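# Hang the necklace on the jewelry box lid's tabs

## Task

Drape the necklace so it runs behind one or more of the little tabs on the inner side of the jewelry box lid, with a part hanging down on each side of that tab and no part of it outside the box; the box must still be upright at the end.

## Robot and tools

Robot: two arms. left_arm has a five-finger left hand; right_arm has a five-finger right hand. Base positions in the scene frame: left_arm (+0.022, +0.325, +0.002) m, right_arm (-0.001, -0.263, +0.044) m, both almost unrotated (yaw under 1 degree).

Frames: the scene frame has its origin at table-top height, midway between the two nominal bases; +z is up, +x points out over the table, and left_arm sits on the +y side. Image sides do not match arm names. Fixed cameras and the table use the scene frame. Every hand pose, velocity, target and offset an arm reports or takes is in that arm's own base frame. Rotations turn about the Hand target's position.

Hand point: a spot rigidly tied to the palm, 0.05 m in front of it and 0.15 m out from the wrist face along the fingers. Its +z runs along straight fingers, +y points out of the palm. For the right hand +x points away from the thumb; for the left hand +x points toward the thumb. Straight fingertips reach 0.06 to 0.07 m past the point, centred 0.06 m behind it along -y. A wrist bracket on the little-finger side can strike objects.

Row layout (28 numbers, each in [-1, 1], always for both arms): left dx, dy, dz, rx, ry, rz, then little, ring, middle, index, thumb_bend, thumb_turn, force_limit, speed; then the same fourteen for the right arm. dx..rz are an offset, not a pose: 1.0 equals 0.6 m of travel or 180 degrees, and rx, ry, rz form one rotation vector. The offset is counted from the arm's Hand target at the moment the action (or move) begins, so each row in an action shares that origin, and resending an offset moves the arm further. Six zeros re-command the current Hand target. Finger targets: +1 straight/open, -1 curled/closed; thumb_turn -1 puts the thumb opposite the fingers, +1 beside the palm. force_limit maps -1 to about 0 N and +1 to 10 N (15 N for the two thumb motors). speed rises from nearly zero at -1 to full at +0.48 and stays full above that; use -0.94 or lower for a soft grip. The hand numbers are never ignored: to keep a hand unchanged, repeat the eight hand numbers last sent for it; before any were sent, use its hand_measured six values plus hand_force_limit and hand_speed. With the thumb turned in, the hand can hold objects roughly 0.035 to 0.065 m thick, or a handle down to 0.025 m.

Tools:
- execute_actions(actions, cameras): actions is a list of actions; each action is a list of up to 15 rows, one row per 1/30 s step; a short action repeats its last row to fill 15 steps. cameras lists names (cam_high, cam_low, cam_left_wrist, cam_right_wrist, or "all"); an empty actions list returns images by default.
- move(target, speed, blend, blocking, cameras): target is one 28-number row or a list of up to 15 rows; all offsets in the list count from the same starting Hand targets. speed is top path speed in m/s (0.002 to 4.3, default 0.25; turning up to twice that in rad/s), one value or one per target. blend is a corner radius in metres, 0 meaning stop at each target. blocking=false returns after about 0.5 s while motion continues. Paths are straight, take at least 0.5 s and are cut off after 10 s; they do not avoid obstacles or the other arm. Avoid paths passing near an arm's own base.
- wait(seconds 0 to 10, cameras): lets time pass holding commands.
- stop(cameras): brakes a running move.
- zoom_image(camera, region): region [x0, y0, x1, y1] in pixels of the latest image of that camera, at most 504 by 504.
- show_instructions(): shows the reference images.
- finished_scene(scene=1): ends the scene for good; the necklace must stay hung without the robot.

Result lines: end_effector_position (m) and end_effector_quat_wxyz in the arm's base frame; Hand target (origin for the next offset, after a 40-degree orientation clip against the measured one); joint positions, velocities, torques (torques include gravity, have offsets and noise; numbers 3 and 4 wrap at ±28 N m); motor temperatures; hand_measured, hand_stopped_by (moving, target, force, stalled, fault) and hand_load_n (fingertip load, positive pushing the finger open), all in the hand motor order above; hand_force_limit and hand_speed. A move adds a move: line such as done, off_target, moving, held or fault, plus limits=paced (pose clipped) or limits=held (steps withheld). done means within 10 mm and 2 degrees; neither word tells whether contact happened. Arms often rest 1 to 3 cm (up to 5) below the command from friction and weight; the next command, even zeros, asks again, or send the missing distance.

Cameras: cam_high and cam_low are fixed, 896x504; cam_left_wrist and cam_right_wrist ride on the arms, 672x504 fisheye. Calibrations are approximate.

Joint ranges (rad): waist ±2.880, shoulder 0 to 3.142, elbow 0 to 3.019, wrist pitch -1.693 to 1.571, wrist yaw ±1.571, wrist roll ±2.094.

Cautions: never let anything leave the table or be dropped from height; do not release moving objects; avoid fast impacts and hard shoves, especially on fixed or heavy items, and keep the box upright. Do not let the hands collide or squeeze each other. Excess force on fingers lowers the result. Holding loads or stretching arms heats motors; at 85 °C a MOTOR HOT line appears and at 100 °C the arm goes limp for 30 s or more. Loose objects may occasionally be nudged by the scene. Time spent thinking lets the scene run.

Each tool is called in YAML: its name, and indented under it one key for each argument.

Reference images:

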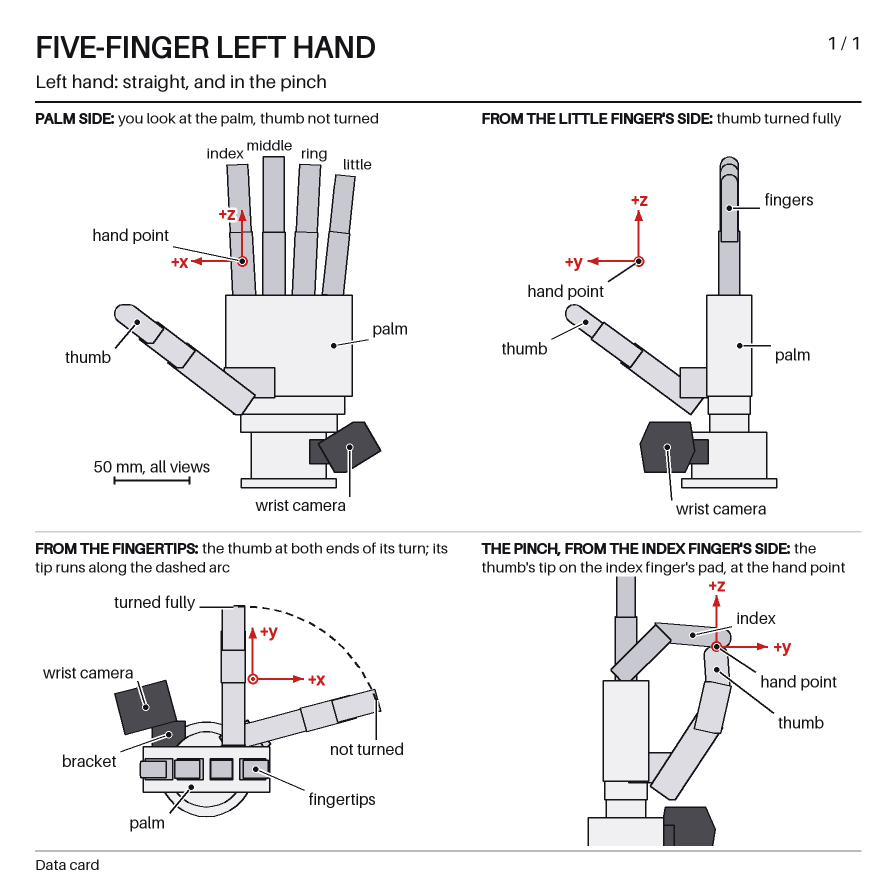

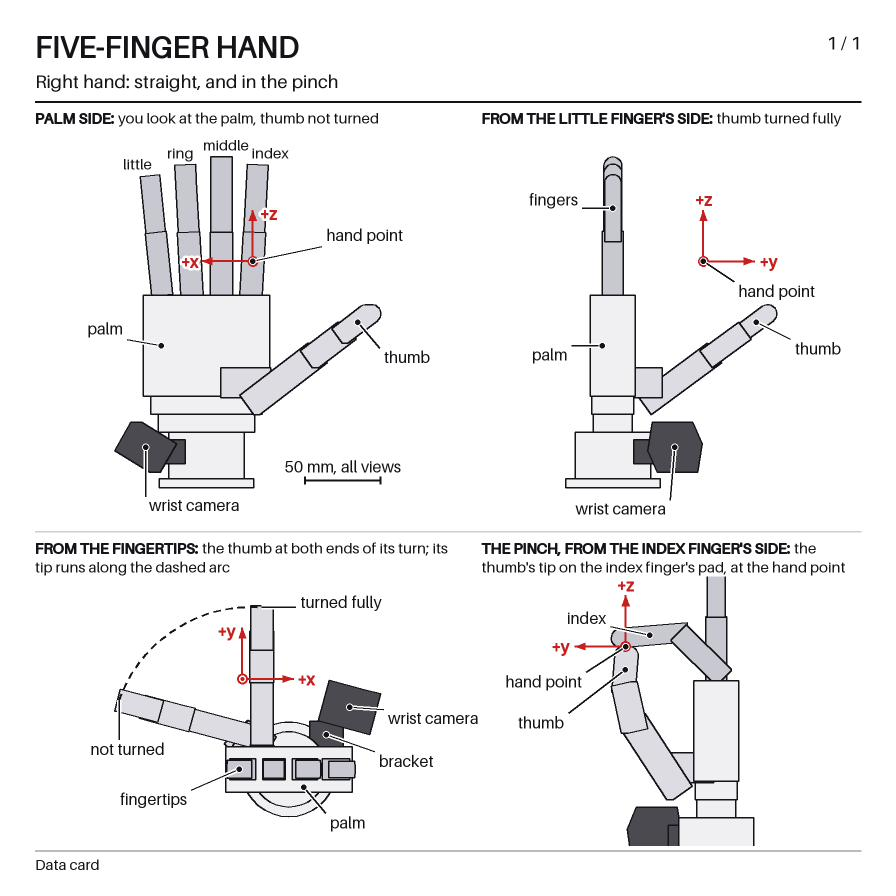

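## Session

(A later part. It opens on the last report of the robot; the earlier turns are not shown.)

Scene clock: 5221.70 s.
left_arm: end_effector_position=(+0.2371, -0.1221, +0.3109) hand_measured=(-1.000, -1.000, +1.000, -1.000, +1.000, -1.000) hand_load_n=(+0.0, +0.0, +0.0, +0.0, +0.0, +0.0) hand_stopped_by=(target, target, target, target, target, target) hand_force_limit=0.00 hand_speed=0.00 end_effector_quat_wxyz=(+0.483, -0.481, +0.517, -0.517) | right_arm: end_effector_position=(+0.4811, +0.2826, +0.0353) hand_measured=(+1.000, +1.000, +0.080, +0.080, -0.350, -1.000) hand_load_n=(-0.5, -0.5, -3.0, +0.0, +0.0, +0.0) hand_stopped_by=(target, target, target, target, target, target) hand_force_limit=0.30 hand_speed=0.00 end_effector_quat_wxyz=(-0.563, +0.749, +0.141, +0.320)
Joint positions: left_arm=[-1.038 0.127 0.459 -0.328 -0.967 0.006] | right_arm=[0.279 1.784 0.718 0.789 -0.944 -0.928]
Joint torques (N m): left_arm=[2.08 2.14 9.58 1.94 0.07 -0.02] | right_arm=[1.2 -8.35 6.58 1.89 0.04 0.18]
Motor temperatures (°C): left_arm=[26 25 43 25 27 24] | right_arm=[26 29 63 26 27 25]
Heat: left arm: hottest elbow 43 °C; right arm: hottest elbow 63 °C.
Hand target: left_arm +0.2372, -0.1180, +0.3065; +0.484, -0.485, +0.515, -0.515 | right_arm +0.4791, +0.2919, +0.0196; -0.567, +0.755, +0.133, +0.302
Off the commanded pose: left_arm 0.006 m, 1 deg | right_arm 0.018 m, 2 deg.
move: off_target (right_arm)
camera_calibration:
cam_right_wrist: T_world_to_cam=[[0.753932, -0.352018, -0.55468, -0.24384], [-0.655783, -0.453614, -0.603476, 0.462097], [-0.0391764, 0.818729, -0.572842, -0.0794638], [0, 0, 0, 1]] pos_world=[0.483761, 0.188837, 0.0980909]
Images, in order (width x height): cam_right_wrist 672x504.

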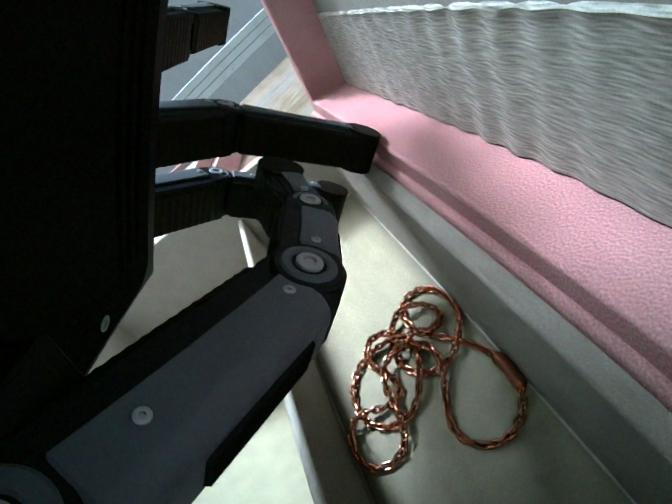

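move:
  target: [0,0,0,0,0,0,-1,-1,1,-1,1,-1,0,0,-0.03,-0.015,-0.03,0,0,0,1,1,0.08,0.08,-0.35,-1,0.3,0]
  speed: 0.12
  cameras: ["cam_right_wrist"]

Scene clock: 5243.00 s.
left_arm: end_effector_position=(+0.2371, -0.1221, +0.3109) hand_measured=(-1.000, -1.000, +1.000, -1.000, +1.000, -1.000) hand_load_n=(+0.0, +0.0, +0.0, +0.0, +0.0, +0.0) hand_stopped_by=(target, target, target, target, target, target) hand_force_limit=0.00 hand_speed=0.00 end_effector_quat_wxyz=(+0.483, -0.481, +0.517, -0.517) | right_arm: end_effector_position=(+0.4738, +0.2826, +0.0331) hand_measured=(+1.000, +1.000, +0.080, +0.080, -0.350, -1.000) hand_load_n=(+0.0, +0.0, -0.5, +0.0, +0.0, +0.0) hand_stopped_by=(target, target, target, target, target, target) hand_force_limit=0.30 hand_speed=0.00 end_effector_quat_wxyz=(-0.569, +0.737, +0.154, +0.330)
Joint positions: left_arm=[-1.038 0.127 0.459 -0.328 -0.967 0.006] | right_arm=[0.279 1.799 0.689 0.873 -0.959 -0.928]
Joint torques (N m): left_arm=[2.08 2.14 9.59 1.92 0.07 -0.01] | right_arm=[0.44 -7.82 3.81 1.65 0.4 0.14]
Motor temperatures (°C): left_arm=[26 25 43 25 27 24] | right_arm=[26 29 60 26 27 25]
Heat: left arm: hottest elbow 43 °C; right arm: hottest elbow 60 °C.
Hand target: left_arm +0.2372, -0.1180, +0.3065; +0.484, -0.485, +0.515, -0.515 | right_arm +0.4611, +0.2828, +0.0017; -0.567, +0.755, +0.133, +0.302
Off the commanded pose: left_arm 0.006 m, 1 deg | right_arm 0.034 m, 5 deg.
move: off_target (right_arm)
camera_calibration:
cam_right_wrist: T_world_to_cam=[[0.779223, -0.333042, -0.530937, -0.257642], [-0.626038, -0.453851, -0.63411, 0.442962], [-0.0297811, 0.8265, -0.562148, -0.0879825], [0, 0, 0, 1]] pos_world=[0.475452, 0.187951, 0.0946357]
Images, in order (width x height): cam_right_wrist 672x504.

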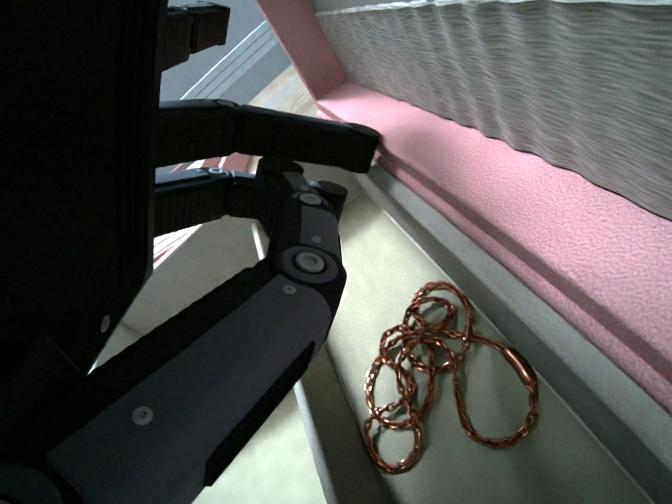

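zoom_image:
  camera: "cam_right_wrist"
  region: [240, 60, 440, 260]

zoom_image:
  camera: "cam_low"
  region: [560, 100, 812, 340]

Scaled by 2.520 from the camera's 672x504 image, which has a finer 960x720 frame.

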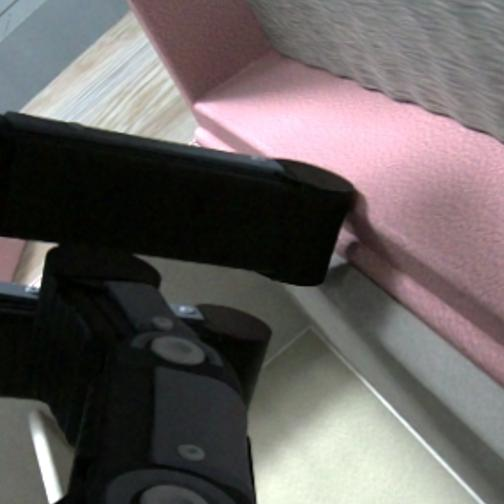

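This scene's latest camera images include none from cam_low. They are from: cam_right_wrist. cam_low's image comes with the result of a call that names it in "cameras".

move:
  target: [0,0,0,0,0,0,-1,-1,1,-1,1,-1,0,0,0.008,0.018,0.09,0,0,0,1,1,0.08,0.08,-0.35,-1,0.3,0]
  speed: 0.12
  cameras: ["cam_right_wrist"]

Scene clock: 5304.67 s.
left_arm: end_effector_position=(+0.2371, -0.1221, +0.3109) hand_measured=(-1.000, -1.000, +1.000, -1.000, +1.000, -1.000) hand_load_n=(+0.0, +0.0, +0.0, +0.0, +0.0, +0.0) hand_stopped_by=(target, target, target, target, target, target) hand_force_limit=0.00 hand_speed=0.00 end_effector_quat_wxyz=(+0.483, -0.481, +0.517, -0.517) | right_arm: end_effector_position=(+0.4627, +0.2869, +0.0505) hand_measured=(+1.000, +1.000, +0.080, +0.080, -0.350, -1.000) hand_load_n=(+0.0, +0.0, -0.5, +0.0, +0.0, +0.0) hand_stopped_by=(target, target, target, target, target, target) hand_force_limit=0.30 hand_speed=0.00 end_effector_quat_wxyz=(-0.564, +0.756, +0.133, +0.305)
Joint positions: left_arm=[-1.038 0.127 0.459 -0.328 -0.967 0.006] | right_arm=[0.299 1.704 0.689 0.716 -0.929 -0.912]
Joint torques (N m): left_arm=[2.14 2.2 9.58 1.94 0.07 -0.01] | right_arm=[0.38 -11.4 7.23 1.35 -0.08 0.12]
Motor temperatures (°C): left_arm=[26 25 43 25 27 24] | right_arm=[26 30 50 26 27 25]
Heat: left arm: hottest elbow 43 °C; right arm: hottest elbow 50 °C.
Hand target: left_arm +0.2372, -0.1180, +0.3065; +0.484, -0.485, +0.515, -0.515 | right_arm +0.4658, +0.2937, +0.0556; -0.567, +0.755, +0.133, +0.302
Off the commanded pose: left_arm 0.006 m, 1 deg | right_arm 0.009 m, 0 deg.
move: done
camera_calibration:
cam_right_wrist: T_world_to_cam=[[0.735068, -0.352745, -0.579005, -0.209815], [-0.675143, -0.459056, -0.577451, 0.470338], [-0.062103, 0.815376, -0.575591, -0.0633278], [0, 0, 0, 1]] pos_world=[0.467841, 0.193536, 0.113662]
Images, in order (width x height): cam_right_wrist 672x504.

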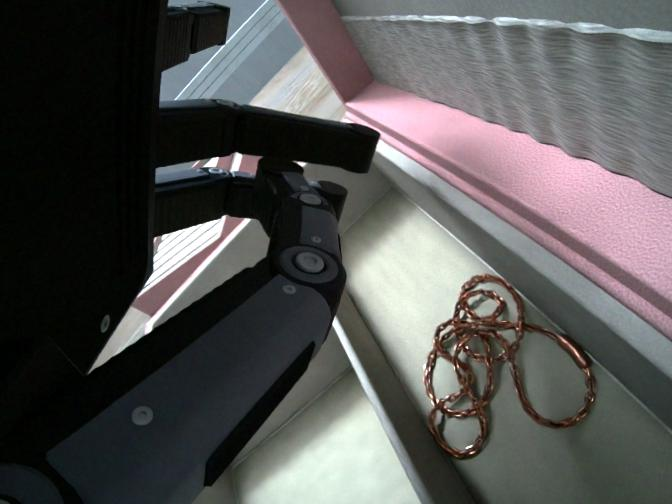

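move:
  target: [0,0,0,0,0,0,-1,-1,1,-1,1,-1,0,0,-0.02,-0.005,-0.067,0,0,0,1,1,0.08,0.08,-0.35,-1,0.3,0]
  speed: 0.12
  cameras: ["cam_right_wrist"]

Scene clock: 5323.23 s.
left_arm: end_effector_position=(+0.2371, -0.1221, +0.3109) hand_measured=(-1.000, -1.000, +1.000, -1.000, +1.000, -1.000) hand_load_n=(+0.0, +0.0, +0.0, +0.0, +0.0, +0.0) hand_stopped_by=(target, target, target, target, target, target) hand_force_limit=0.00 hand_speed=0.00 end_effector_quat_wxyz=(+0.483, -0.481, +0.517, -0.517) | right_arm: end_effector_position=(+0.4573, +0.2857, +0.0205) hand_measured=(+1.000, +1.000, +0.080, +0.080, -0.350, -1.000) hand_load_n=(+0.0, +0.0, +0.0, +0.0, +0.0, +0.5) hand_stopped_by=(target, target, target, target, target, target) hand_force_limit=0.30 hand_speed=0.00 end_effector_quat_wxyz=(-0.564, +0.755, +0.134, +0.307)
Joint positions: left_arm=[-1.038 0.127 0.459 -0.328 -0.967 0.006] | right_arm=[0.3 1.787 0.664 0.827 -0.927 -0.912]
Joint torques (N m): left_arm=[2.14 2.2 9.59 1.94 0.07 -0.02] | right_arm=[0.67 -10.05 4.89 2.43 -0.08 0.11]
Heat: left arm: hottest elbow 43 °C; right arm: hottest elbow 49 °C.
Hand target: left_arm +0.2372, -0.1180, +0.3065; +0.484, -0.485, +0.515, -0.515 | right_arm +0.4538, +0.2906, +0.0155; -0.567, +0.755, +0.133, +0.302
Off the commanded pose: left_arm 0.006 m, 1 deg | right_arm 0.008 m, 1 deg.
move: done
camera_calibration:
cam_right_wrist: T_world_to_cam=[[0.737136, -0.352581, -0.57647, -0.224726], [-0.673101, -0.45849, -0.580277, 0.447824], [-0.0597106, 0.815766, -0.575292, -0.0810872], [0, 0, 0, 1]] pos_world=[0.462243, 0.192237, 0.0836655]
Images, in order (width x height): cam_right_wrist 672x504.

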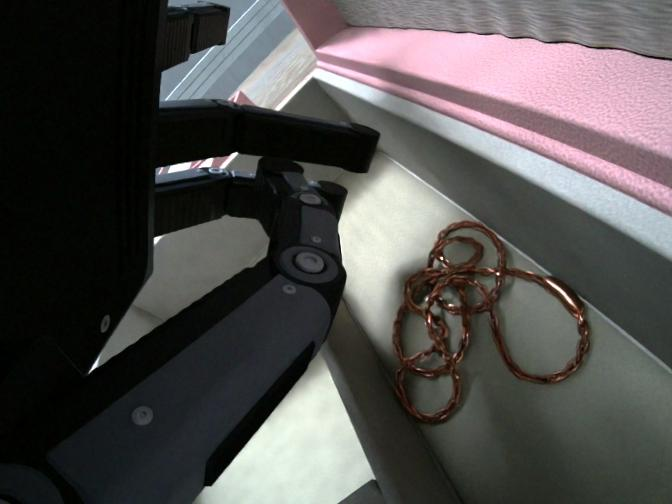

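move:
  target: [0,0,0,0,0,0,-1,-1,1,-1,1,-1,0,0,0.0,-0.003,-0.047,0,0,0,1,1,0.08,0.08,-0.35,-1,0.3,0]
  speed: 0.08
  cameras: ["cam_right_wrist"]

Scene clock: 5344.70 s.
left_arm: end_effector_position=(+0.2371, -0.1221, +0.3109) hand_measured=(-1.000, -1.000, +1.000, -1.000, +1.000, -1.000) hand_load_n=(+0.0, +0.0, +0.0, +0.0, +0.0, +0.0) hand_stopped_by=(target, target, target, target, target, target) hand_force_limit=0.00 hand_speed=0.00 end_effector_quat_wxyz=(+0.483, -0.481, +0.517, -0.517) | right_arm: end_effector_position=(+0.4575, +0.2857, -0.0057) hand_measured=(+1.000, +1.000, +0.080, +0.080, -0.350, -1.000) hand_load_n=(+0.0, -0.5, +0.0, +0.0, +0.0, +0.5) hand_stopped_by=(target, target, target, target, target, target) hand_force_limit=0.30 hand_speed=0.00 end_effector_quat_wxyz=(-0.564, +0.754, +0.134, +0.308)
Joint positions: left_arm=[-1.038 0.127 0.459 -0.328 -0.967 0.006] | right_arm=[0.3 1.873 0.664 0.915 -0.927 -0.912]
Joint torques (N m): left_arm=[2.14 2.26 9.58 1.92 0.06 -0.01] | right_arm=[0.21 -10.34 4.15 2.54 -0.25 0.08]
Heat: left arm: hottest elbow 43 °C; right arm: hottest elbow 49 °C.
Hand target: left_arm +0.2372, -0.1180, +0.3065; +0.484, -0.485, +0.515, -0.515 | right_arm +0.4539, +0.2888, -0.0127; -0.567, +0.754, +0.133, +0.302
Off the commanded pose: left_arm 0.006 m, 1 deg | right_arm 0.008 m, 1 deg.
move: done
camera_calibration:
cam_right_wrist: T_world_to_cam=[[0.738831, -0.352022, -0.574638, -0.240882], [-0.671389, -0.457922, -0.582704, 0.431804], [-0.0580148, 0.816326, -0.574671, -0.0971429], [0, 0, 0, 1]] pos_world=[0.462244, 0.192237, 0.0573686]
Images, in order (width x height): cam_right_wrist 672x504.

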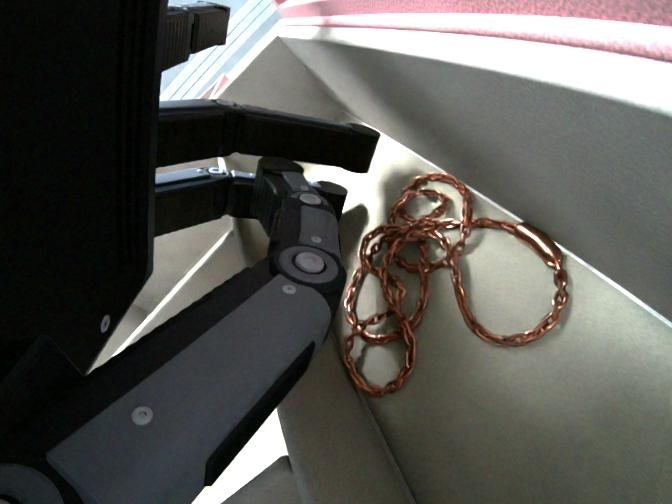

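move:
  target: [0,0,0,0,0,0,-1,-1,1,-1,1,-1,0,0,-0.005,-0.07,-0.010,0,0,0,1,1,0.08,0.08,-0.35,-1,0.3,0]
  speed: 0.05
  cameras: ["cam_right_wrist"]

Scene clock: 5382.60 s.
left_arm: end_effector_position=(+0.2371, -0.1221, +0.3109) hand_measured=(-1.000, -1.000, +1.000, -1.000, +1.000, -1.000) hand_load_n=(+0.0, +0.0, +0.0, +0.0, +0.0, +0.0) hand_stopped_by=(target, target, target, target, target, target) hand_force_limit=0.00 hand_speed=0.00 end_effector_quat_wxyz=(+0.483, -0.481, +0.517, -0.517) | right_arm: end_effector_position=(+0.4558, +0.2530, -0.0081) hand_measured=(+1.000, +1.000, +0.080, +0.080, -0.350, -1.000) hand_load_n=(-0.5, -0.5, +0.0, +0.5, +0.0, +0.5) hand_stopped_by=(target, target, target, target, target, target) hand_force_limit=0.30 hand_speed=0.00 end_effector_quat_wxyz=(-0.570, +0.749, +0.138, +0.307)
Joint positions: left_arm=[-1.038 0.127 0.459 -0.328 -0.967 0.006] | right_arm=[0.217 1.873 0.64 0.918 -1.021 -0.946]
Joint torques (N m): left_arm=[2.14 2.26 9.59 1.95 0.07 -0.01] | right_arm=[-0.97 -10.64 2.96 1.84 -0.29 -0.16]
Heat: left arm: hottest elbow 42 °C; right arm: hottest elbow 47 °C.
Hand target: left_arm +0.2372, -0.1180, +0.3065; +0.484, -0.485, +0.515, -0.515 | right_arm +0.4509, +0.2469, -0.0186; -0.567, +0.754, +0.133, +0.302
Off the commanded pose: left_arm 0.006 m, 1 deg | right_arm 0.013 m, 1 deg.
move: off_target (right_arm)
camera_calibration:
cam_right_wrist: T_world_to_cam=[[0.745104, -0.336878, -0.575615, -0.259204], [-0.663749, -0.458977, -0.590574, 0.410938], [-0.0652428, 0.822103, -0.565588, -0.070012], [0, 0, 0, 1]] pos_world=[0.461327, 0.158848, 0.0538895]
Images, in order (width x height): cam_right_wrist 672x504.

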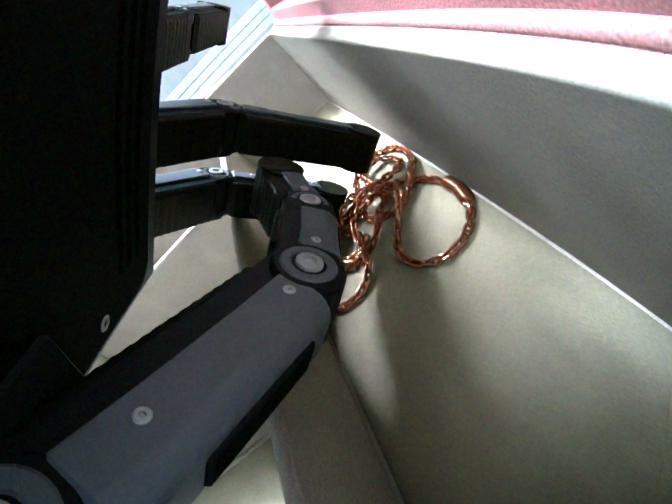

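zoom_image:
  camera: "cam_right_wrist"
  region: [280, 100, 500, 340]

Scaled by 2.100 from the camera's 672x504 image, which has a finer 960x720 frame.

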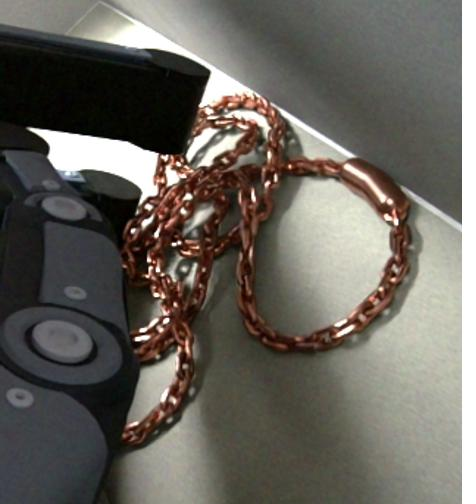

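move:
  target: [0,0,0,0,0,0,-1,-1,1,-1,1,-1,0,0,-0.001,-0.03,-0.002,0,0,0,1,1,0.08,0.08,-0.35,-1,0.3,0]
  speed: 0.05
  cameras: ["cam_right_wrist"]

zoom_image:
  camera: "cam_right_wrist"
  region: [280, 100, 500, 340]

Scene clock: 5421.17 s.
left_arm: end_effector_position=(+0.2371, -0.1221, +0.3109) hand_measured=(-1.000, -1.000, +1.000, -1.000, +1.000, -1.000) hand_load_n=(+0.0, +0.0, +0.0, +0.0, +0.0, +0.0) hand_stopped_by=(target, target, target, target, target, target) hand_force_limit=0.00 hand_speed=0.00 end_effector_quat_wxyz=(+0.483, -0.481, +0.517, -0.517) | right_arm: end_effector_position=(+0.4555, +0.2361, -0.0091) hand_measured=(+1.000, +1.000, +0.080, +0.080, -0.350, -1.000) hand_load_n=(+0.0, +0.0, +0.0, +1.0, +0.0, +0.0) hand_stopped_by=(target, target, target, target, target, target) hand_force_limit=0.30 hand_speed=0.00 end_effector_quat_wxyz=(-0.571, +0.747, +0.143, +0.311)
Joint positions: left_arm=[-1.038 0.127 0.459 -0.328 -0.967 0.006] | right_arm=[0.174 1.873 0.63 0.916 -1.065 -0.976]
Joint torques (N m): left_arm=[2.08 2.26 9.59 1.94 0.07 -0.01] | right_arm=[-1.26 -10.46 2.92 0.98 -0.25 -0.14]
Motor temperatures (°C): left_arm=[26 25 42 25 27 24] | right_arm=[26 30 45 26 27 25]
Heat: left arm: hottest elbow 42 °C; right arm: hottest elbow 45 °C.
Hand target: left_arm +0.2372, -0.1180, +0.3065; +0.484, -0.485, +0.515, -0.515 | right_arm +0.4503, +0.2288, -0.0199; -0.567, +0.755, +0.133, +0.302
Off the commanded pose: left_arm 0.006 m, 1 deg | right_arm 0.014 m, 2 deg.
move: off_target (right_arm)
camera_calibration:
cam_right_wrist: T_world_to_cam=[[0.753823, -0.332528, -0.566724, -0.270213], [-0.654214, -0.460258, -0.600139, 0.398388], [-0.0612759, 0.823157, -0.564497, -0.0587289], [0, 0, 0, 1]] pos_world=[0.460725, 0.141851, 0.0528001]
Images, in order (width x height): cam_right_wrist 672x504.

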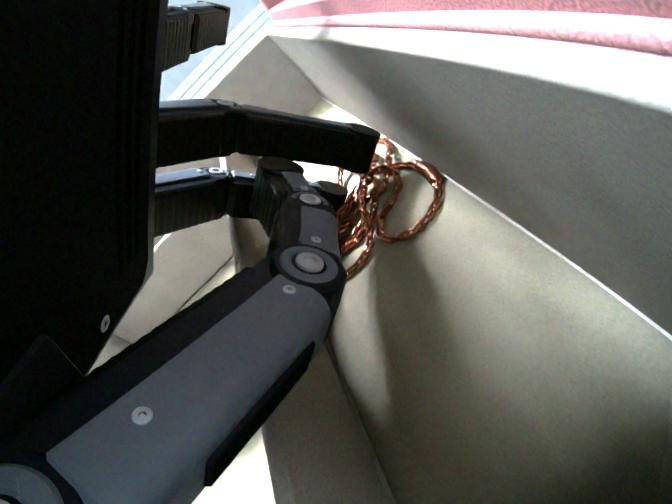

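Scaled by 2.100 from the camera's 672x504 image, which has a finer 960x720 frame.

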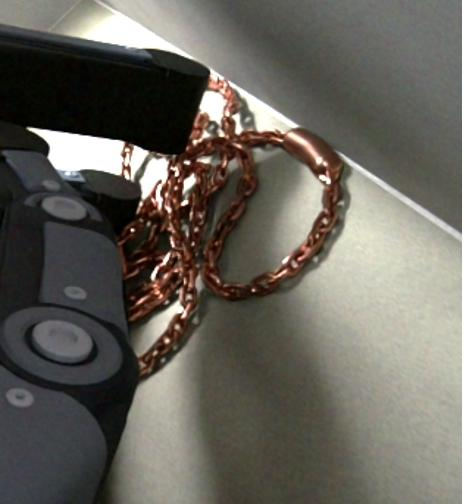

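move:
  target: [0,0,0,0,0,0,-1,-1,1,-1,1,-1,0,0,0,0,0,0,0,0,1,1,0.08,0.08,0.22,-1,-0.5,-0.5]
  speed: 0.05
  cameras: ["cam_right_wrist"]

zoom_image:
  camera: "cam_right_wrist"
  region: [280, 100, 500, 340]

Scene clock: 5441.40 s.
left_arm: end_effector_position=(+0.2371, -0.1221, +0.3109) hand_measured=(-1.000, -1.000, +1.000, -1.000, +1.000, -1.000) hand_load_n=(+0.0, +0.0, +0.0, +0.0, +0.0, +0.0) hand_stopped_by=(target, target, target, target, target, target) hand_force_limit=0.00 hand_speed=0.00 end_effector_quat_wxyz=(+0.483, -0.481, +0.517, -0.517) | right_arm: end_effector_position=(+0.4556, +0.2361, -0.0090) hand_measured=(+1.000, +1.000, +0.080, +0.080, +0.220, -1.000) hand_load_n=(+0.0, +0.0, +0.0, +1.0, +0.0, +0.0) hand_stopped_by=(target, target, target, target, target, target) hand_force_limit=-0.50 hand_speed=-0.50 end_effector_quat_wxyz=(-0.571, +0.746, +0.144, +0.311)
Joint positions: left_arm=[-1.038 0.127 0.459 -0.328 -0.967 0.006] | right_arm=[0.174 1.873 0.63 0.916 -1.065 -0.977]
Joint torques (N m): left_arm=[2.14 2.2 9.59 1.94 0.07 -0.01] | right_arm=[-1.2 -10.64 2.97 0.96 -0.24 -0.16]
Heat: left arm: hottest elbow 42 °C; right arm: hottest elbow 44 °C.
Hand target: left_arm +0.2372, -0.1180, +0.3065; +0.484, -0.485, +0.515, -0.515 | right_arm +0.4503, +0.2288, -0.0199; -0.567, +0.754, +0.133, +0.302
Off the commanded pose: left_arm 0.006 m, 1 deg | right_arm 0.014 m, 2 deg.
move: off_target (right_arm)
camera_calibration:
cam_right_wrist: T_world_to_cam=[[0.754618, -0.332254, -0.565825, -0.270608], [-0.653315, -0.460722, -0.600762, 0.398133], [-0.0610828, 0.823008, -0.564736, -0.0587277], [0, 0, 0, 1]] pos_world=[0.460725, 0.141851, 0.0529003]
Images, in order (width x height): cam_right_wrist 672x504.

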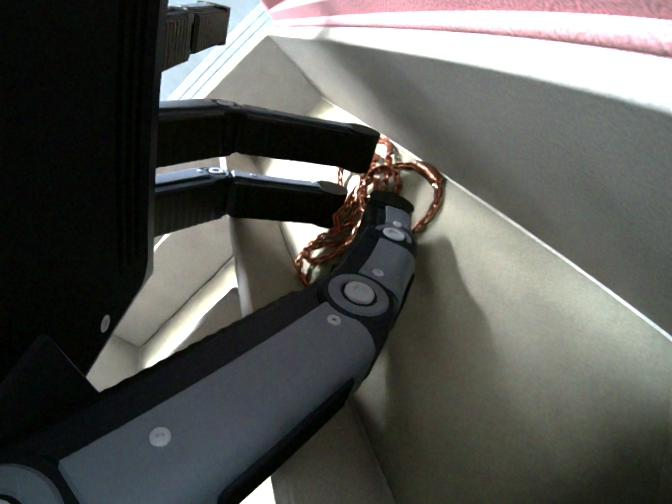

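Scaled by 2.100 from the camera's 672x504 image, which has a finer 960x720 frame.

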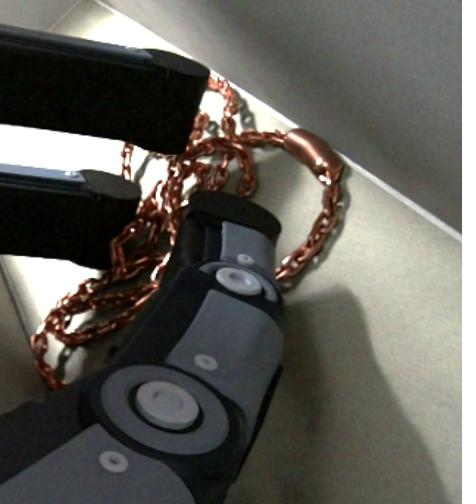

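move:
  target: [0,0,0,0,0,0,-1,-1,1,-1,1,-1,0,0,0,0,0,0,0,0,1,1,-0.45,-0.45,0.22,-1,-0.4,-0.88]
  speed: 0.05
  cameras: ["cam_right_wrist"]

zoom_image:
  camera: "cam_right_wrist"
  region: [280, 100, 500, 340]

Scene clock: 5456.23 s.
left_arm: end_effector_position=(+0.2371, -0.1221, +0.3109) hand_measured=(-1.000, -1.000, +1.000, -1.000, +1.000, -1.000) hand_load_n=(+0.0, +0.0, +0.0, +0.0, +0.0, +0.0) hand_stopped_by=(target, target, target, target, target, target) hand_force_limit=0.00 hand_speed=0.00 end_effector_quat_wxyz=(+0.483, -0.481, +0.517, -0.517) | right_arm: end_effector_position=(+0.4553, +0.2364, -0.0089) hand_measured=(+1.000, +1.000, -0.262, -0.296, +0.220, -1.000) hand_load_n=(+0.0, -0.5, +7.5, +6.5, +1.0, +0.0) hand_stopped_by=(target, target, force, force, target, target) hand_force_limit=-0.40 hand_speed=-0.88 end_effector_quat_wxyz=(-0.571, +0.746, +0.145, +0.311)
Joint positions: left_arm=[-1.038 0.127 0.459 -0.328 -0.967 0.006] | right_arm=[0.174 1.873 0.63 0.916 -1.068 -0.98]
Joint torques (N m): left_arm=[2.14 2.26 9.58 1.94 0.07 -0.01] | right_arm=[-1.26 -10.75 3 0.96 -0.12 -0.12]
Heat: left arm: hottest elbow 42 °C; right arm: hottest elbow 43 °C.
Hand target: left_arm +0.2372, -0.1180, +0.3065; +0.484, -0.485, +0.515, -0.515 | right_arm +0.4503, +0.2288, -0.0200; -0.567, +0.755, +0.133, +0.302
Off the commanded pose: left_arm 0.006 m, 1 deg | right_arm 0.014 m, 2 deg.
move: off_target (right_arm)
camera_calibration:
cam_right_wrist: T_world_to_cam=[[0.756951, -0.329958, -0.56405, -0.271768], [-0.650505, -0.462619, -0.602351, 0.397273], [-0.06219, 0.822868, -0.56482, -0.058258], [0, 0, 0, 1]] pos_world=[0.460521, 0.142053, 0.0531017]
Images, in order (width x height): cam_right_wrist 672x504.

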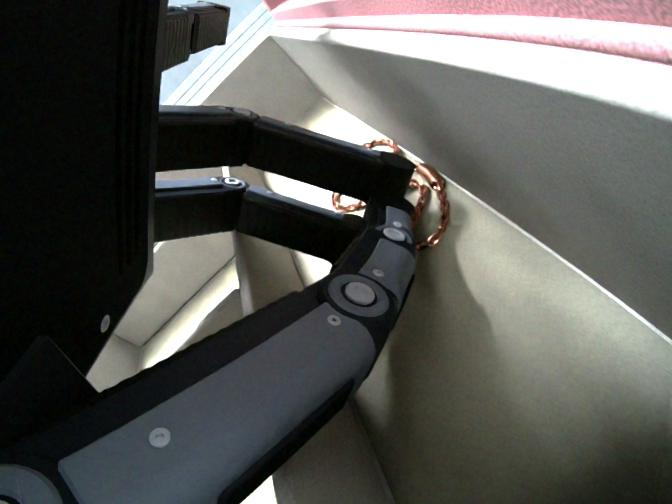

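Scaled by 2.100 from the camera's 672x504 image, which has a finer 960x720 frame.

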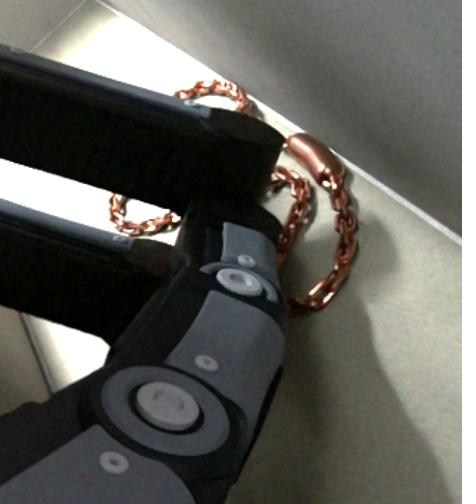

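move:
  target: [0,0,0,0,0,0,-1,-1,1,-1,1,-1,0,0,0,0,0.09,0,0,0,1,1,-0.55,-0.55,0.22,-1,0.6,-0.88]
  speed: 0.022
  cameras: ["cam_right_wrist"]

zoom_image:
  camera: "cam_right_wrist"
  region: [280, 100, 500, 340]

Scene clock: 5478.20 s.
left_arm: end_effector_position=(+0.2371, -0.1221, +0.3109) hand_measured=(-1.000, -1.000, +1.000, -1.000, +1.000, -1.000) hand_load_n=(+0.0, +0.0, +0.0, +0.0, +0.0, +0.0) hand_stopped_by=(target, target, target, target, target, target) hand_force_limit=0.00 hand_speed=0.00 end_effector_quat_wxyz=(+0.483, -0.481, +0.517, -0.517) | right_arm: end_effector_position=(+0.4488, +0.2335, +0.0333) hand_measured=(+1.000, +1.000, -0.270, -0.304, +0.220, -1.000) hand_load_n=(+0.0, +0.0, +12.0, +9.5, +1.5, -0.5) hand_stopped_by=(target, target, force, force, target, target) hand_force_limit=0.60 hand_speed=-0.88 end_effector_quat_wxyz=(-0.570, +0.753, +0.135, +0.300)
Joint positions: left_arm=[-1.038 0.127 0.459 -0.328 -0.967 0.006] | right_arm=[0.171 1.708 0.621 0.727 -1.065 -0.98]
Joint torques (N m): left_arm=[2.14 2.26 9.59 1.92 0.07 -0.01] | right_arm=[-1.32 -11.22 5.07 1.18 -0.31 -0.14]
Heat: left arm: hottest elbow 42 °C; right arm: hottest elbow 43 °C.
Hand target: left_arm +0.2372, -0.1180, +0.3065; +0.484, -0.485, +0.515, -0.515 | right_arm +0.4502, +0.2289, +0.0340; -0.567, +0.755, +0.133, +0.302
Off the commanded pose: left_arm 0.006 m, 1 deg | right_arm 0.005 m, 0 deg.
move: done
camera_calibration:
cam_right_wrist: T_world_to_cam=[[0.73606, -0.338415, -0.586251, -0.231941], [-0.672646, -0.462782, -0.57739, 0.426269], [-0.0759087, 0.819334, -0.56827, -0.0254715], [0, 0, 0, 1]] pos_world=[0.455517, 0.139647, 0.0956731]
Images, in order (width x height): cam_right_wrist 672x504.

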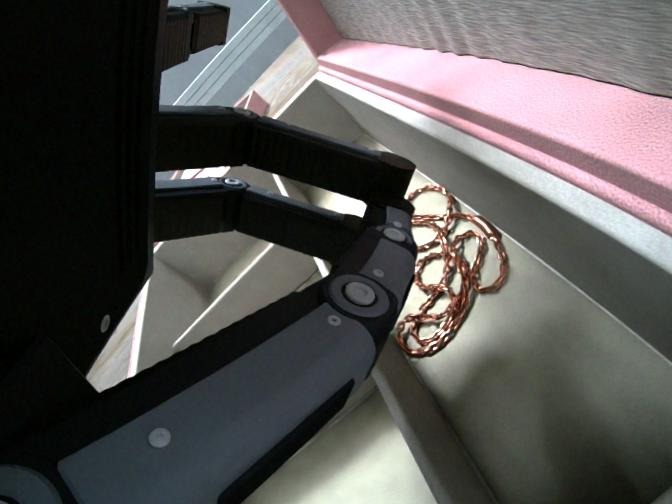

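Scaled by 2.100 from the camera's 672x504 image, which has a finer 960x720 frame.

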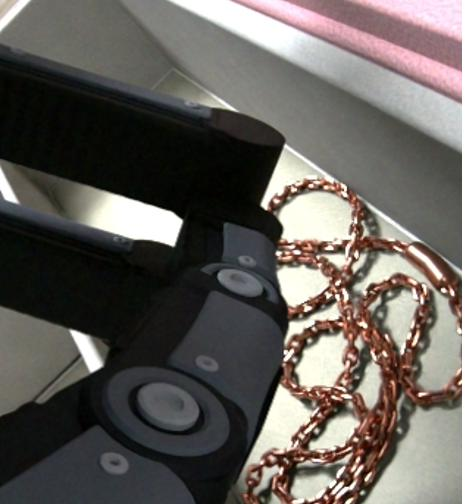

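move:
  target: [0,0,0,0,0,0,-1,-1,1,-1,1,-1,0,0,0,0,0.1,0,0,0,1,1,-0.55,-0.55,0.22,-1,0.6,-0.88]
  speed: 0.06
  cameras: ["cam_right_wrist"]

Scene clock: 5491.20 s.
left_arm: end_effector_position=(+0.2371, -0.1221, +0.3109) hand_measured=(-1.000, -1.000, +1.000, -1.000, +1.000, -1.000) hand_load_n=(+0.5, +0.0, +0.0, +0.0, +0.0, +0.0) hand_stopped_by=(target, target, target, target, target, target) hand_force_limit=0.00 hand_speed=0.00 end_effector_quat_wxyz=(+0.483, -0.481, +0.517, -0.517) | right_arm: end_effector_position=(+0.4353, +0.2310, +0.0810) hand_measured=(+1.000, +1.000, -0.270, -0.304, +0.220, -1.000) hand_load_n=(+0.0, +0.0, +11.5, +9.5, +1.5, -0.5) hand_stopped_by=(target, target, force, force, target, target) hand_force_limit=0.60 hand_speed=-0.88 end_effector_quat_wxyz=(-0.570, +0.759, +0.127, +0.288)
Joint positions: left_arm=[-1.038 0.127 0.459 -0.328 -0.967 0.006] | right_arm=[0.171 1.528 0.621 0.515 -1.065 -0.98]
Joint torques (N m): left_arm=[2.2 2.26 9.58 1.94 0.07 -0.01] | right_arm=[-1.14 -9.76 9.03 1.25 -0.33 -0.13]
Heat: left arm: hottest elbow 42 °C; right arm: hottest elbow 43 °C.
Hand target: left_arm +0.2372, -0.1180, +0.3065; +0.484, -0.485, +0.515, -0.515 | right_arm +0.4502, +0.2289, +0.0939; -0.567, +0.755, +0.133, +0.302
Off the commanded pose: left_arm 0.006 m, 1 deg | right_arm 0.020 m, 2 deg.
move: off_target (right_arm)
camera_calibration:
cam_right_wrist: T_world_to_cam=[[0.717549, -0.341792, -0.606879, -0.18444], [-0.69024, -0.465582, -0.553897, 0.450028], [-0.0932346, 0.81634, -0.569996, 0.0110743], [0, 0, 0, 1]] pos_world=[0.444004, 0.137444, 0.143649]
Images, in order (width x height): cam_right_wrist 672x504.

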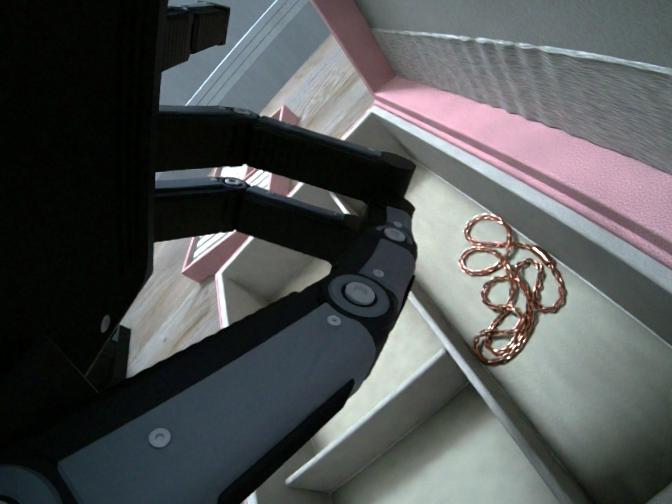

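move:
  target:
    - [0,0,0,0,0,0,-1,-1,1,-1,1,-1,0,0,0,0,0,0,0,0,1,1,0.0,0.2,-0.35,-1,0.3,0]
    - [0,0,0,0,0,0,-1,-1,1,-1,1,-1,0,0,0.0105,0.1068,-0.09,0,0,0,1,1,0.0,0.2,-0.35,-1,0.3,0]
    - [0,0,0,0,0,0,-1,-1,1,-1,1,-1,0,0,0.0067,0.1052,-0.1817,0,0,0,1,1,0.0,0.2,-0.35,-1,0.3,0]
  speed: [0.12,0.12,0.08]
  cameras: ["cam_right_wrist"]

Scene clock: 5600.40 s.
left_arm: end_effector_position=(+0.2371, -0.1221, +0.3109) hand_measured=(-1.000, -1.000, +1.000, -1.000, +1.000, -1.000) hand_load_n=(+0.0, +0.5, +0.0, +0.0, +0.0, +0.5) hand_stopped_by=(target, target, target, target, target, target) hand_force_limit=0.00 hand_speed=0.00 end_effector_quat_wxyz=(+0.483, -0.481, +0.517, -0.517) | right_arm: end_effector_position=(+0.4554, +0.2877, -0.0050) hand_measured=(+1.000, +1.000, +0.000, +0.200, -0.350, -1.000) hand_load_n=(+0.0, +0.0, -0.5, +0.0, +0.0, +0.0) hand_stopped_by=(target, target, target, target, target, target) hand_force_limit=0.30 hand_speed=0.00 end_effector_quat_wxyz=(-0.564, +0.752, +0.138, +0.312)
Joint positions: left_arm=[-1.038 0.127 0.459 -0.328 -0.967 0.006] | right_arm=[0.307 1.873 0.657 0.934 -0.921 -0.913]
Joint torques (N m): left_arm=[2.08 2.2 9.59 1.94 0.07 -0.01] | right_arm=[0.73 -9.58 5.01 2.21 -0.19 0.12]
Heat: left arm: hottest elbow 42 °C; right arm: hottest elbow 49 °C.
Hand target: left_arm +0.2372, -0.1180, +0.3065; +0.484, -0.485, +0.515, -0.515 | right_arm +0.4543, +0.2920, -0.0149; -0.567, +0.754, +0.133, +0.302
Off the commanded pose: left_arm 0.006 m, 1 deg | right_arm 0.011 m, 1 deg.
move: off_target (right_arm)
camera_calibration:
cam_right_wrist: T_world_to_cam=[[0.745573, -0.35075, -0.566653, -0.241679], [-0.664389, -0.457611, -0.590914, 0.428418], [-0.0520437, 0.817047, -0.574217, -0.101412], [0, 0, 0, 1]] pos_world=[0.459548, 0.194138, 0.057977]
Images, in order (width x height): cam_right_wrist 672x504.

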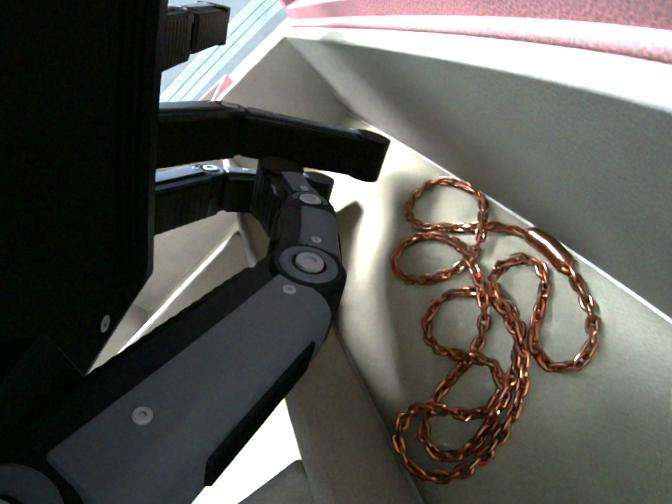

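move:
  target: [0,0,0,0,0,0,-1,-1,1,-1,1,-1,0,0,-0.007,-0.11,-0.014,0,0,0,1,1,0.0,0.2,-0.35,-1,0.3,0]
  speed: 0.04
  cameras: ["cam_right_wrist"]

zoom_image:
  camera: "cam_right_wrist"
  region: [280, 100, 500, 340]

Scene clock: 5608.70 s.
left_arm: end_effector_position=(+0.2371, -0.1221, +0.3109) hand_measured=(-1.000, -1.000, +1.000, -1.000, +1.000, -1.000) hand_load_n=(+0.0, +0.0, +0.0, +0.0, +0.0, +0.0) hand_stopped_by=(target, target, target, target, target, target) hand_force_limit=0.00 hand_speed=0.00 end_effector_quat_wxyz=(+0.483, -0.481, +0.517, -0.517) | right_arm: end_effector_position=(+0.4555, +0.2317, -0.0106) hand_measured=(+1.000, +1.000, +0.000, +0.200, -0.350, -1.000) hand_load_n=(-0.5, -0.5, +0.0, +0.5, +0.0, +0.0) hand_stopped_by=(target, target, target, target, target, target) hand_force_limit=0.30 hand_speed=0.00 end_effector_quat_wxyz=(-0.570, +0.747, +0.142, +0.312)
Joint positions: left_arm=[-1.038 0.127 0.459 -0.328 -0.967 0.006] | right_arm=[0.164 1.875 0.626 0.919 -1.07 -0.981]
Joint torques (N m): left_arm=[2.08 2.2 9.59 1.94 0.06 -0.01] | right_arm=[-1.14 -10.46 3.1 1.09 -0.32 -0.13]
Heat: left arm: hottest elbow 42 °C; right arm: hottest elbow 49 °C.
Hand target: left_arm +0.2372, -0.1180, +0.3065; +0.484, -0.485, +0.515, -0.515 | right_arm +0.4501, +0.2260, -0.0233; -0.567, +0.754, +0.133, +0.302
Off the commanded pose: left_arm 0.006 m, 1 deg | right_arm 0.015 m, 2 deg.
move: off_target (right_arm)
camera_calibration:
cam_right_wrist: T_world_to_cam=[[0.753289, -0.335848, -0.565475, -0.271461], [-0.6552, -0.457954, -0.600825, 0.395372], [-0.0571754, 0.823094, -0.565019, -0.0577774], [0, 0, 0, 1]] pos_world=[0.460232, 0.137449, 0.0514]
Images, in order (width x height): cam_right_wrist 672x504.

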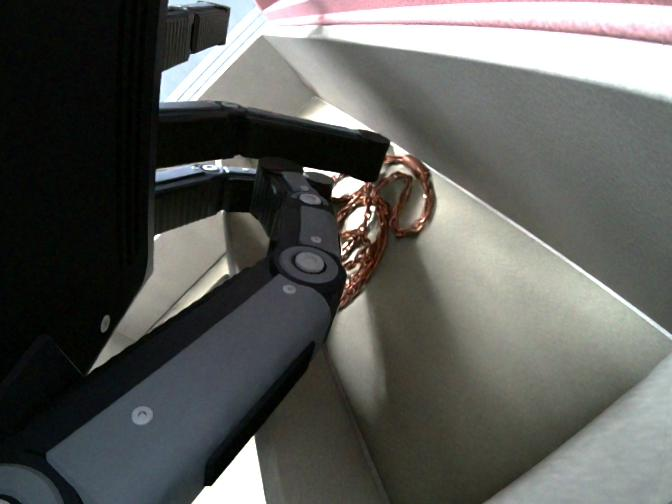

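Scaled by 2.100 from the camera's 672x504 image, which has a finer 960x720 frame.

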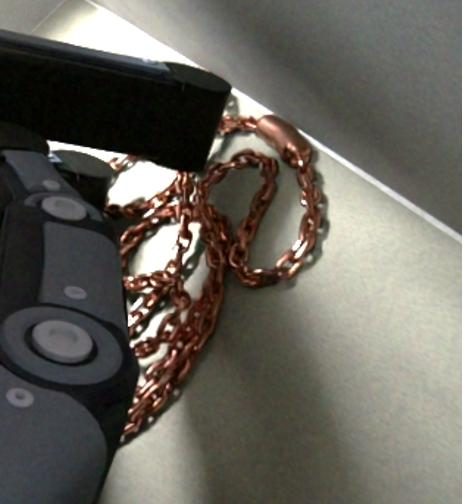

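move:
  target: [0,0,0,0,0,0,-1,-1,1,-1,1,-1,0,0,0,0,0.04,0.0338,0.1041,-0.0193,-1,1,0.0,0.12,-0.35,-1,-0.4,0]
  speed: 0.1
  cameras: ["cam_right_wrist"]

Scene clock: 5627.53 s.
left_arm: end_effector_position=(+0.2371, -0.1221, +0.3109) hand_measured=(-1.000, -1.000, +1.000, -1.000, +1.000, -1.000) hand_load_n=(+0.0, +0.0, +0.0, +0.0, +0.0, -0.5) hand_stopped_by=(target, target, target, target, target, target) hand_force_limit=0.00 hand_speed=0.00 end_effector_quat_wxyz=(+0.483, -0.481, +0.517, -0.517) | right_arm: end_effector_position=(+0.4430, +0.2365, +0.0054) hand_measured=(+0.462, +1.000, +0.000, +0.120, -0.350, -1.000) hand_load_n=(+6.0, +0.0, +0.0, +0.0, +0.0, +0.0) hand_stopped_by=(force, target, target, target, target, target) hand_force_limit=-0.40 hand_speed=0.00 end_effector_quat_wxyz=(-0.615, +0.761, +0.028, +0.205)
Joint positions: left_arm=[-1.038 0.127 0.459 -0.328 -0.967 0.006] | right_arm=[0.152 1.825 0.664 0.794 -1.106 -0.689]
Joint torques (N m): left_arm=[2.08 2.26 9.59 1.94 0.07 -0.02] | right_arm=[-2.32 -10.87 5.41 0.73 0.16 0.26]
Heat: left arm: hottest elbow 42 °C; right arm: hottest elbow 47 °C.
Hand target: left_arm +0.2372, -0.1180, +0.3065; +0.484, -0.485, +0.515, -0.515 | right_arm +0.4500, +0.2259, +0.0005; -0.611, +0.766, +0.000, +0.199
Off the commanded pose: left_arm 0.006 m, 1 deg | right_arm 0.014 m, 3 deg.
move: off_target (right_arm)
camera_calibration:
cam_right_wrist: T_world_to_cam=[[0.529621, -0.289072, -0.797458, -0.162136], [-0.825281, -0.392835, -0.405699, 0.457818], [-0.195993, 0.872994, -0.44662, -0.00434758], [0, 0, 0, 1]] pos_world=[0.462847, 0.136773, 0.0544982]
Images, in order (width x height): cam_right_wrist 672x504.

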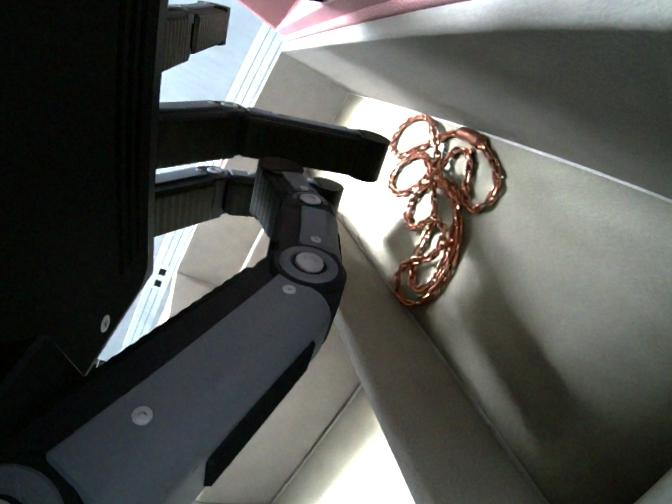

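move:
  target: [0,0,0,0,0,0,-1,-1,1,-1,1,-1,0,0,0.012,0.062,0.017,0,0,0,0.6,1,0.0,0.12,-0.35,-1,-0.4,0]
  speed: 0.06
  cameras: ["cam_right_wrist"]

Scene clock: 5670.67 s.
left_arm: end_effector_position=(+0.2371, -0.1221, +0.3109) hand_measured=(-1.000, -1.000, +1.000, -1.000, +1.000, -1.000) hand_load_n=(+0.0, +0.0, +0.0, +0.0, +0.0, +0.0) hand_stopped_by=(target, target, target, target, target, target) hand_force_limit=0.00 hand_speed=0.00 end_effector_quat_wxyz=(+0.483, -0.481, +0.517, -0.517) | right_arm: end_effector_position=(+0.4483, +0.2578, +0.0066) hand_measured=(+0.600, +1.000, +0.000, +0.120, -0.350, -1.000) hand_load_n=(+0.0, +0.0, +0.0, +0.0, +0.0, +0.0) hand_stopped_by=(target, target, target, target, target, target) hand_force_limit=-0.40 hand_speed=0.00 end_effector_quat_wxyz=(-0.608, +0.768, +0.000, +0.198)
Joint positions: left_arm=[-1.038 0.127 0.459 -0.328 -0.967 0.006] | right_arm=[0.208 1.824 0.684 0.787 -1.02 -0.619]
Joint torques (N m): left_arm=[2.14 2.14 9.59 1.94 0.07 -0.01] | right_arm=[0.44 -11.4 6.8 1.59 -0.14 0.14]
Heat: left arm: hottest elbow 42 °C; right arm: hottest elbow 46 °C.
Hand target: left_arm +0.2372, -0.1180, +0.3065; +0.484, -0.485, +0.515, -0.515 | right_arm +0.4572, +0.2632, +0.0109; -0.611, +0.766, +0.000, +0.199
Off the commanded pose: left_arm 0.006 m, 1 deg | right_arm 0.011 m, 0 deg.
move: off_target (right_arm)
camera_calibration:
cam_right_wrist: T_world_to_cam=[[0.480597, -0.313597, -0.818953, -0.129396], [-0.857399, -0.364088, -0.363741, 0.47775], [-0.184103, 0.876982, -0.443857, -0.0278092], [0, 0, 0, 1]] pos_world=[0.46669, 0.157753, 0.0554647]
Images, in order (width x height): cam_right_wrist 672x504.

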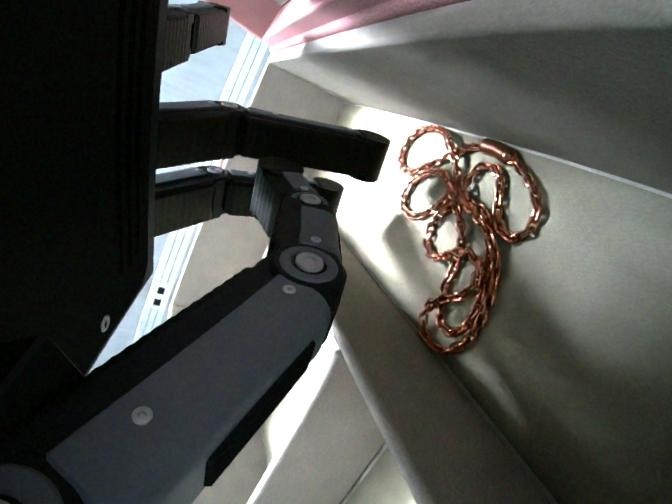

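move:
  target:
    - [0,0,0,0,0,0,-1,-1,1,-1,1,-1,0,0,-0.004,0.02,0.01,0,0,0,0.6,1,0.0,0.12,-0.35,-1,-0.4,0]
    - [0,0,0,0,0,0,-1,-1,1,-1,1,-1,0,0,-0.004,0.045,0.008,0,0,0,0.6,1,0.0,0.12,-0.35,-1,-0.4,0]
    - [0,0,0,0,0,0,-1,-1,1,-1,1,-1,0,0,-0.004,0.045,-0.03,0,0,0,0.6,1,0.0,0.12,-0.35,-1,-0.4,0]
  speed: [0.05,0.05,0.05]
  cameras: ["cam_right_wrist"]

Scene clock: 5700.93 s.
left_arm: end_effector_position=(+0.2371, -0.1221, +0.3109) hand_measured=(-1.000, -1.000, +1.000, -1.000, +1.000, -1.000) hand_load_n=(+0.0, +0.0, +0.0, +0.0, +0.0, +0.0) hand_stopped_by=(target, target, target, target, target, target) hand_force_limit=0.00 hand_speed=0.00 end_effector_quat_wxyz=(+0.483, -0.481, +0.517, -0.517) | right_arm: end_effector_position=(+0.4498, +0.2851, +0.0021) hand_measured=(+0.600, +1.000, +0.000, +0.120, -0.350, -1.000) hand_load_n=(+2.5, -0.5, +0.0, +0.0, +0.0, +0.0) hand_stopped_by=(target, target, target, target, target, target) hand_force_limit=-0.40 hand_speed=0.00 end_effector_quat_wxyz=(-0.611, +0.765, +0.007, +0.205)
Joint positions: left_arm=[-1.038 0.127 0.459 -0.328 -0.967 0.006] | right_arm=[0.27 1.862 0.699 0.861 -0.964 -0.583]
Joint torques (N m): left_arm=[2.2 2.2 9.61 1.95 0.07 -0.01] | right_arm=[0.26 -9.47 6.38 1.98 0.11 0.14]
Heat: left arm: hottest elbow 42 °C; right arm: hottest elbow 47 °C.
Hand target: left_arm +0.2372, -0.1180, +0.3065; +0.484, -0.485, +0.515, -0.515 | right_arm +0.4549, +0.2901, -0.0071; -0.611, +0.766, +0.000, +0.199
Off the commanded pose: left_arm 0.006 m, 1 deg | right_arm 0.012 m, 1 deg.
move: off_target (right_arm)
camera_calibration:
cam_right_wrist: T_world_to_cam=[[0.498241, -0.307203, -0.810791, -0.134991], [-0.848533, -0.364935, -0.383163, 0.483566], [-0.178177, 0.878891, -0.442497, -0.0566129], [0, 0, 0, 1]] pos_world=[0.467493, 0.184757, 0.0507842]
Images, in order (width x height): cam_right_wrist 672x504.

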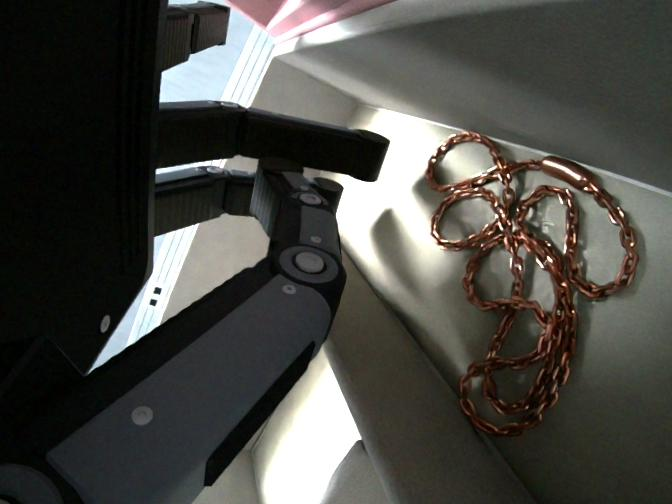

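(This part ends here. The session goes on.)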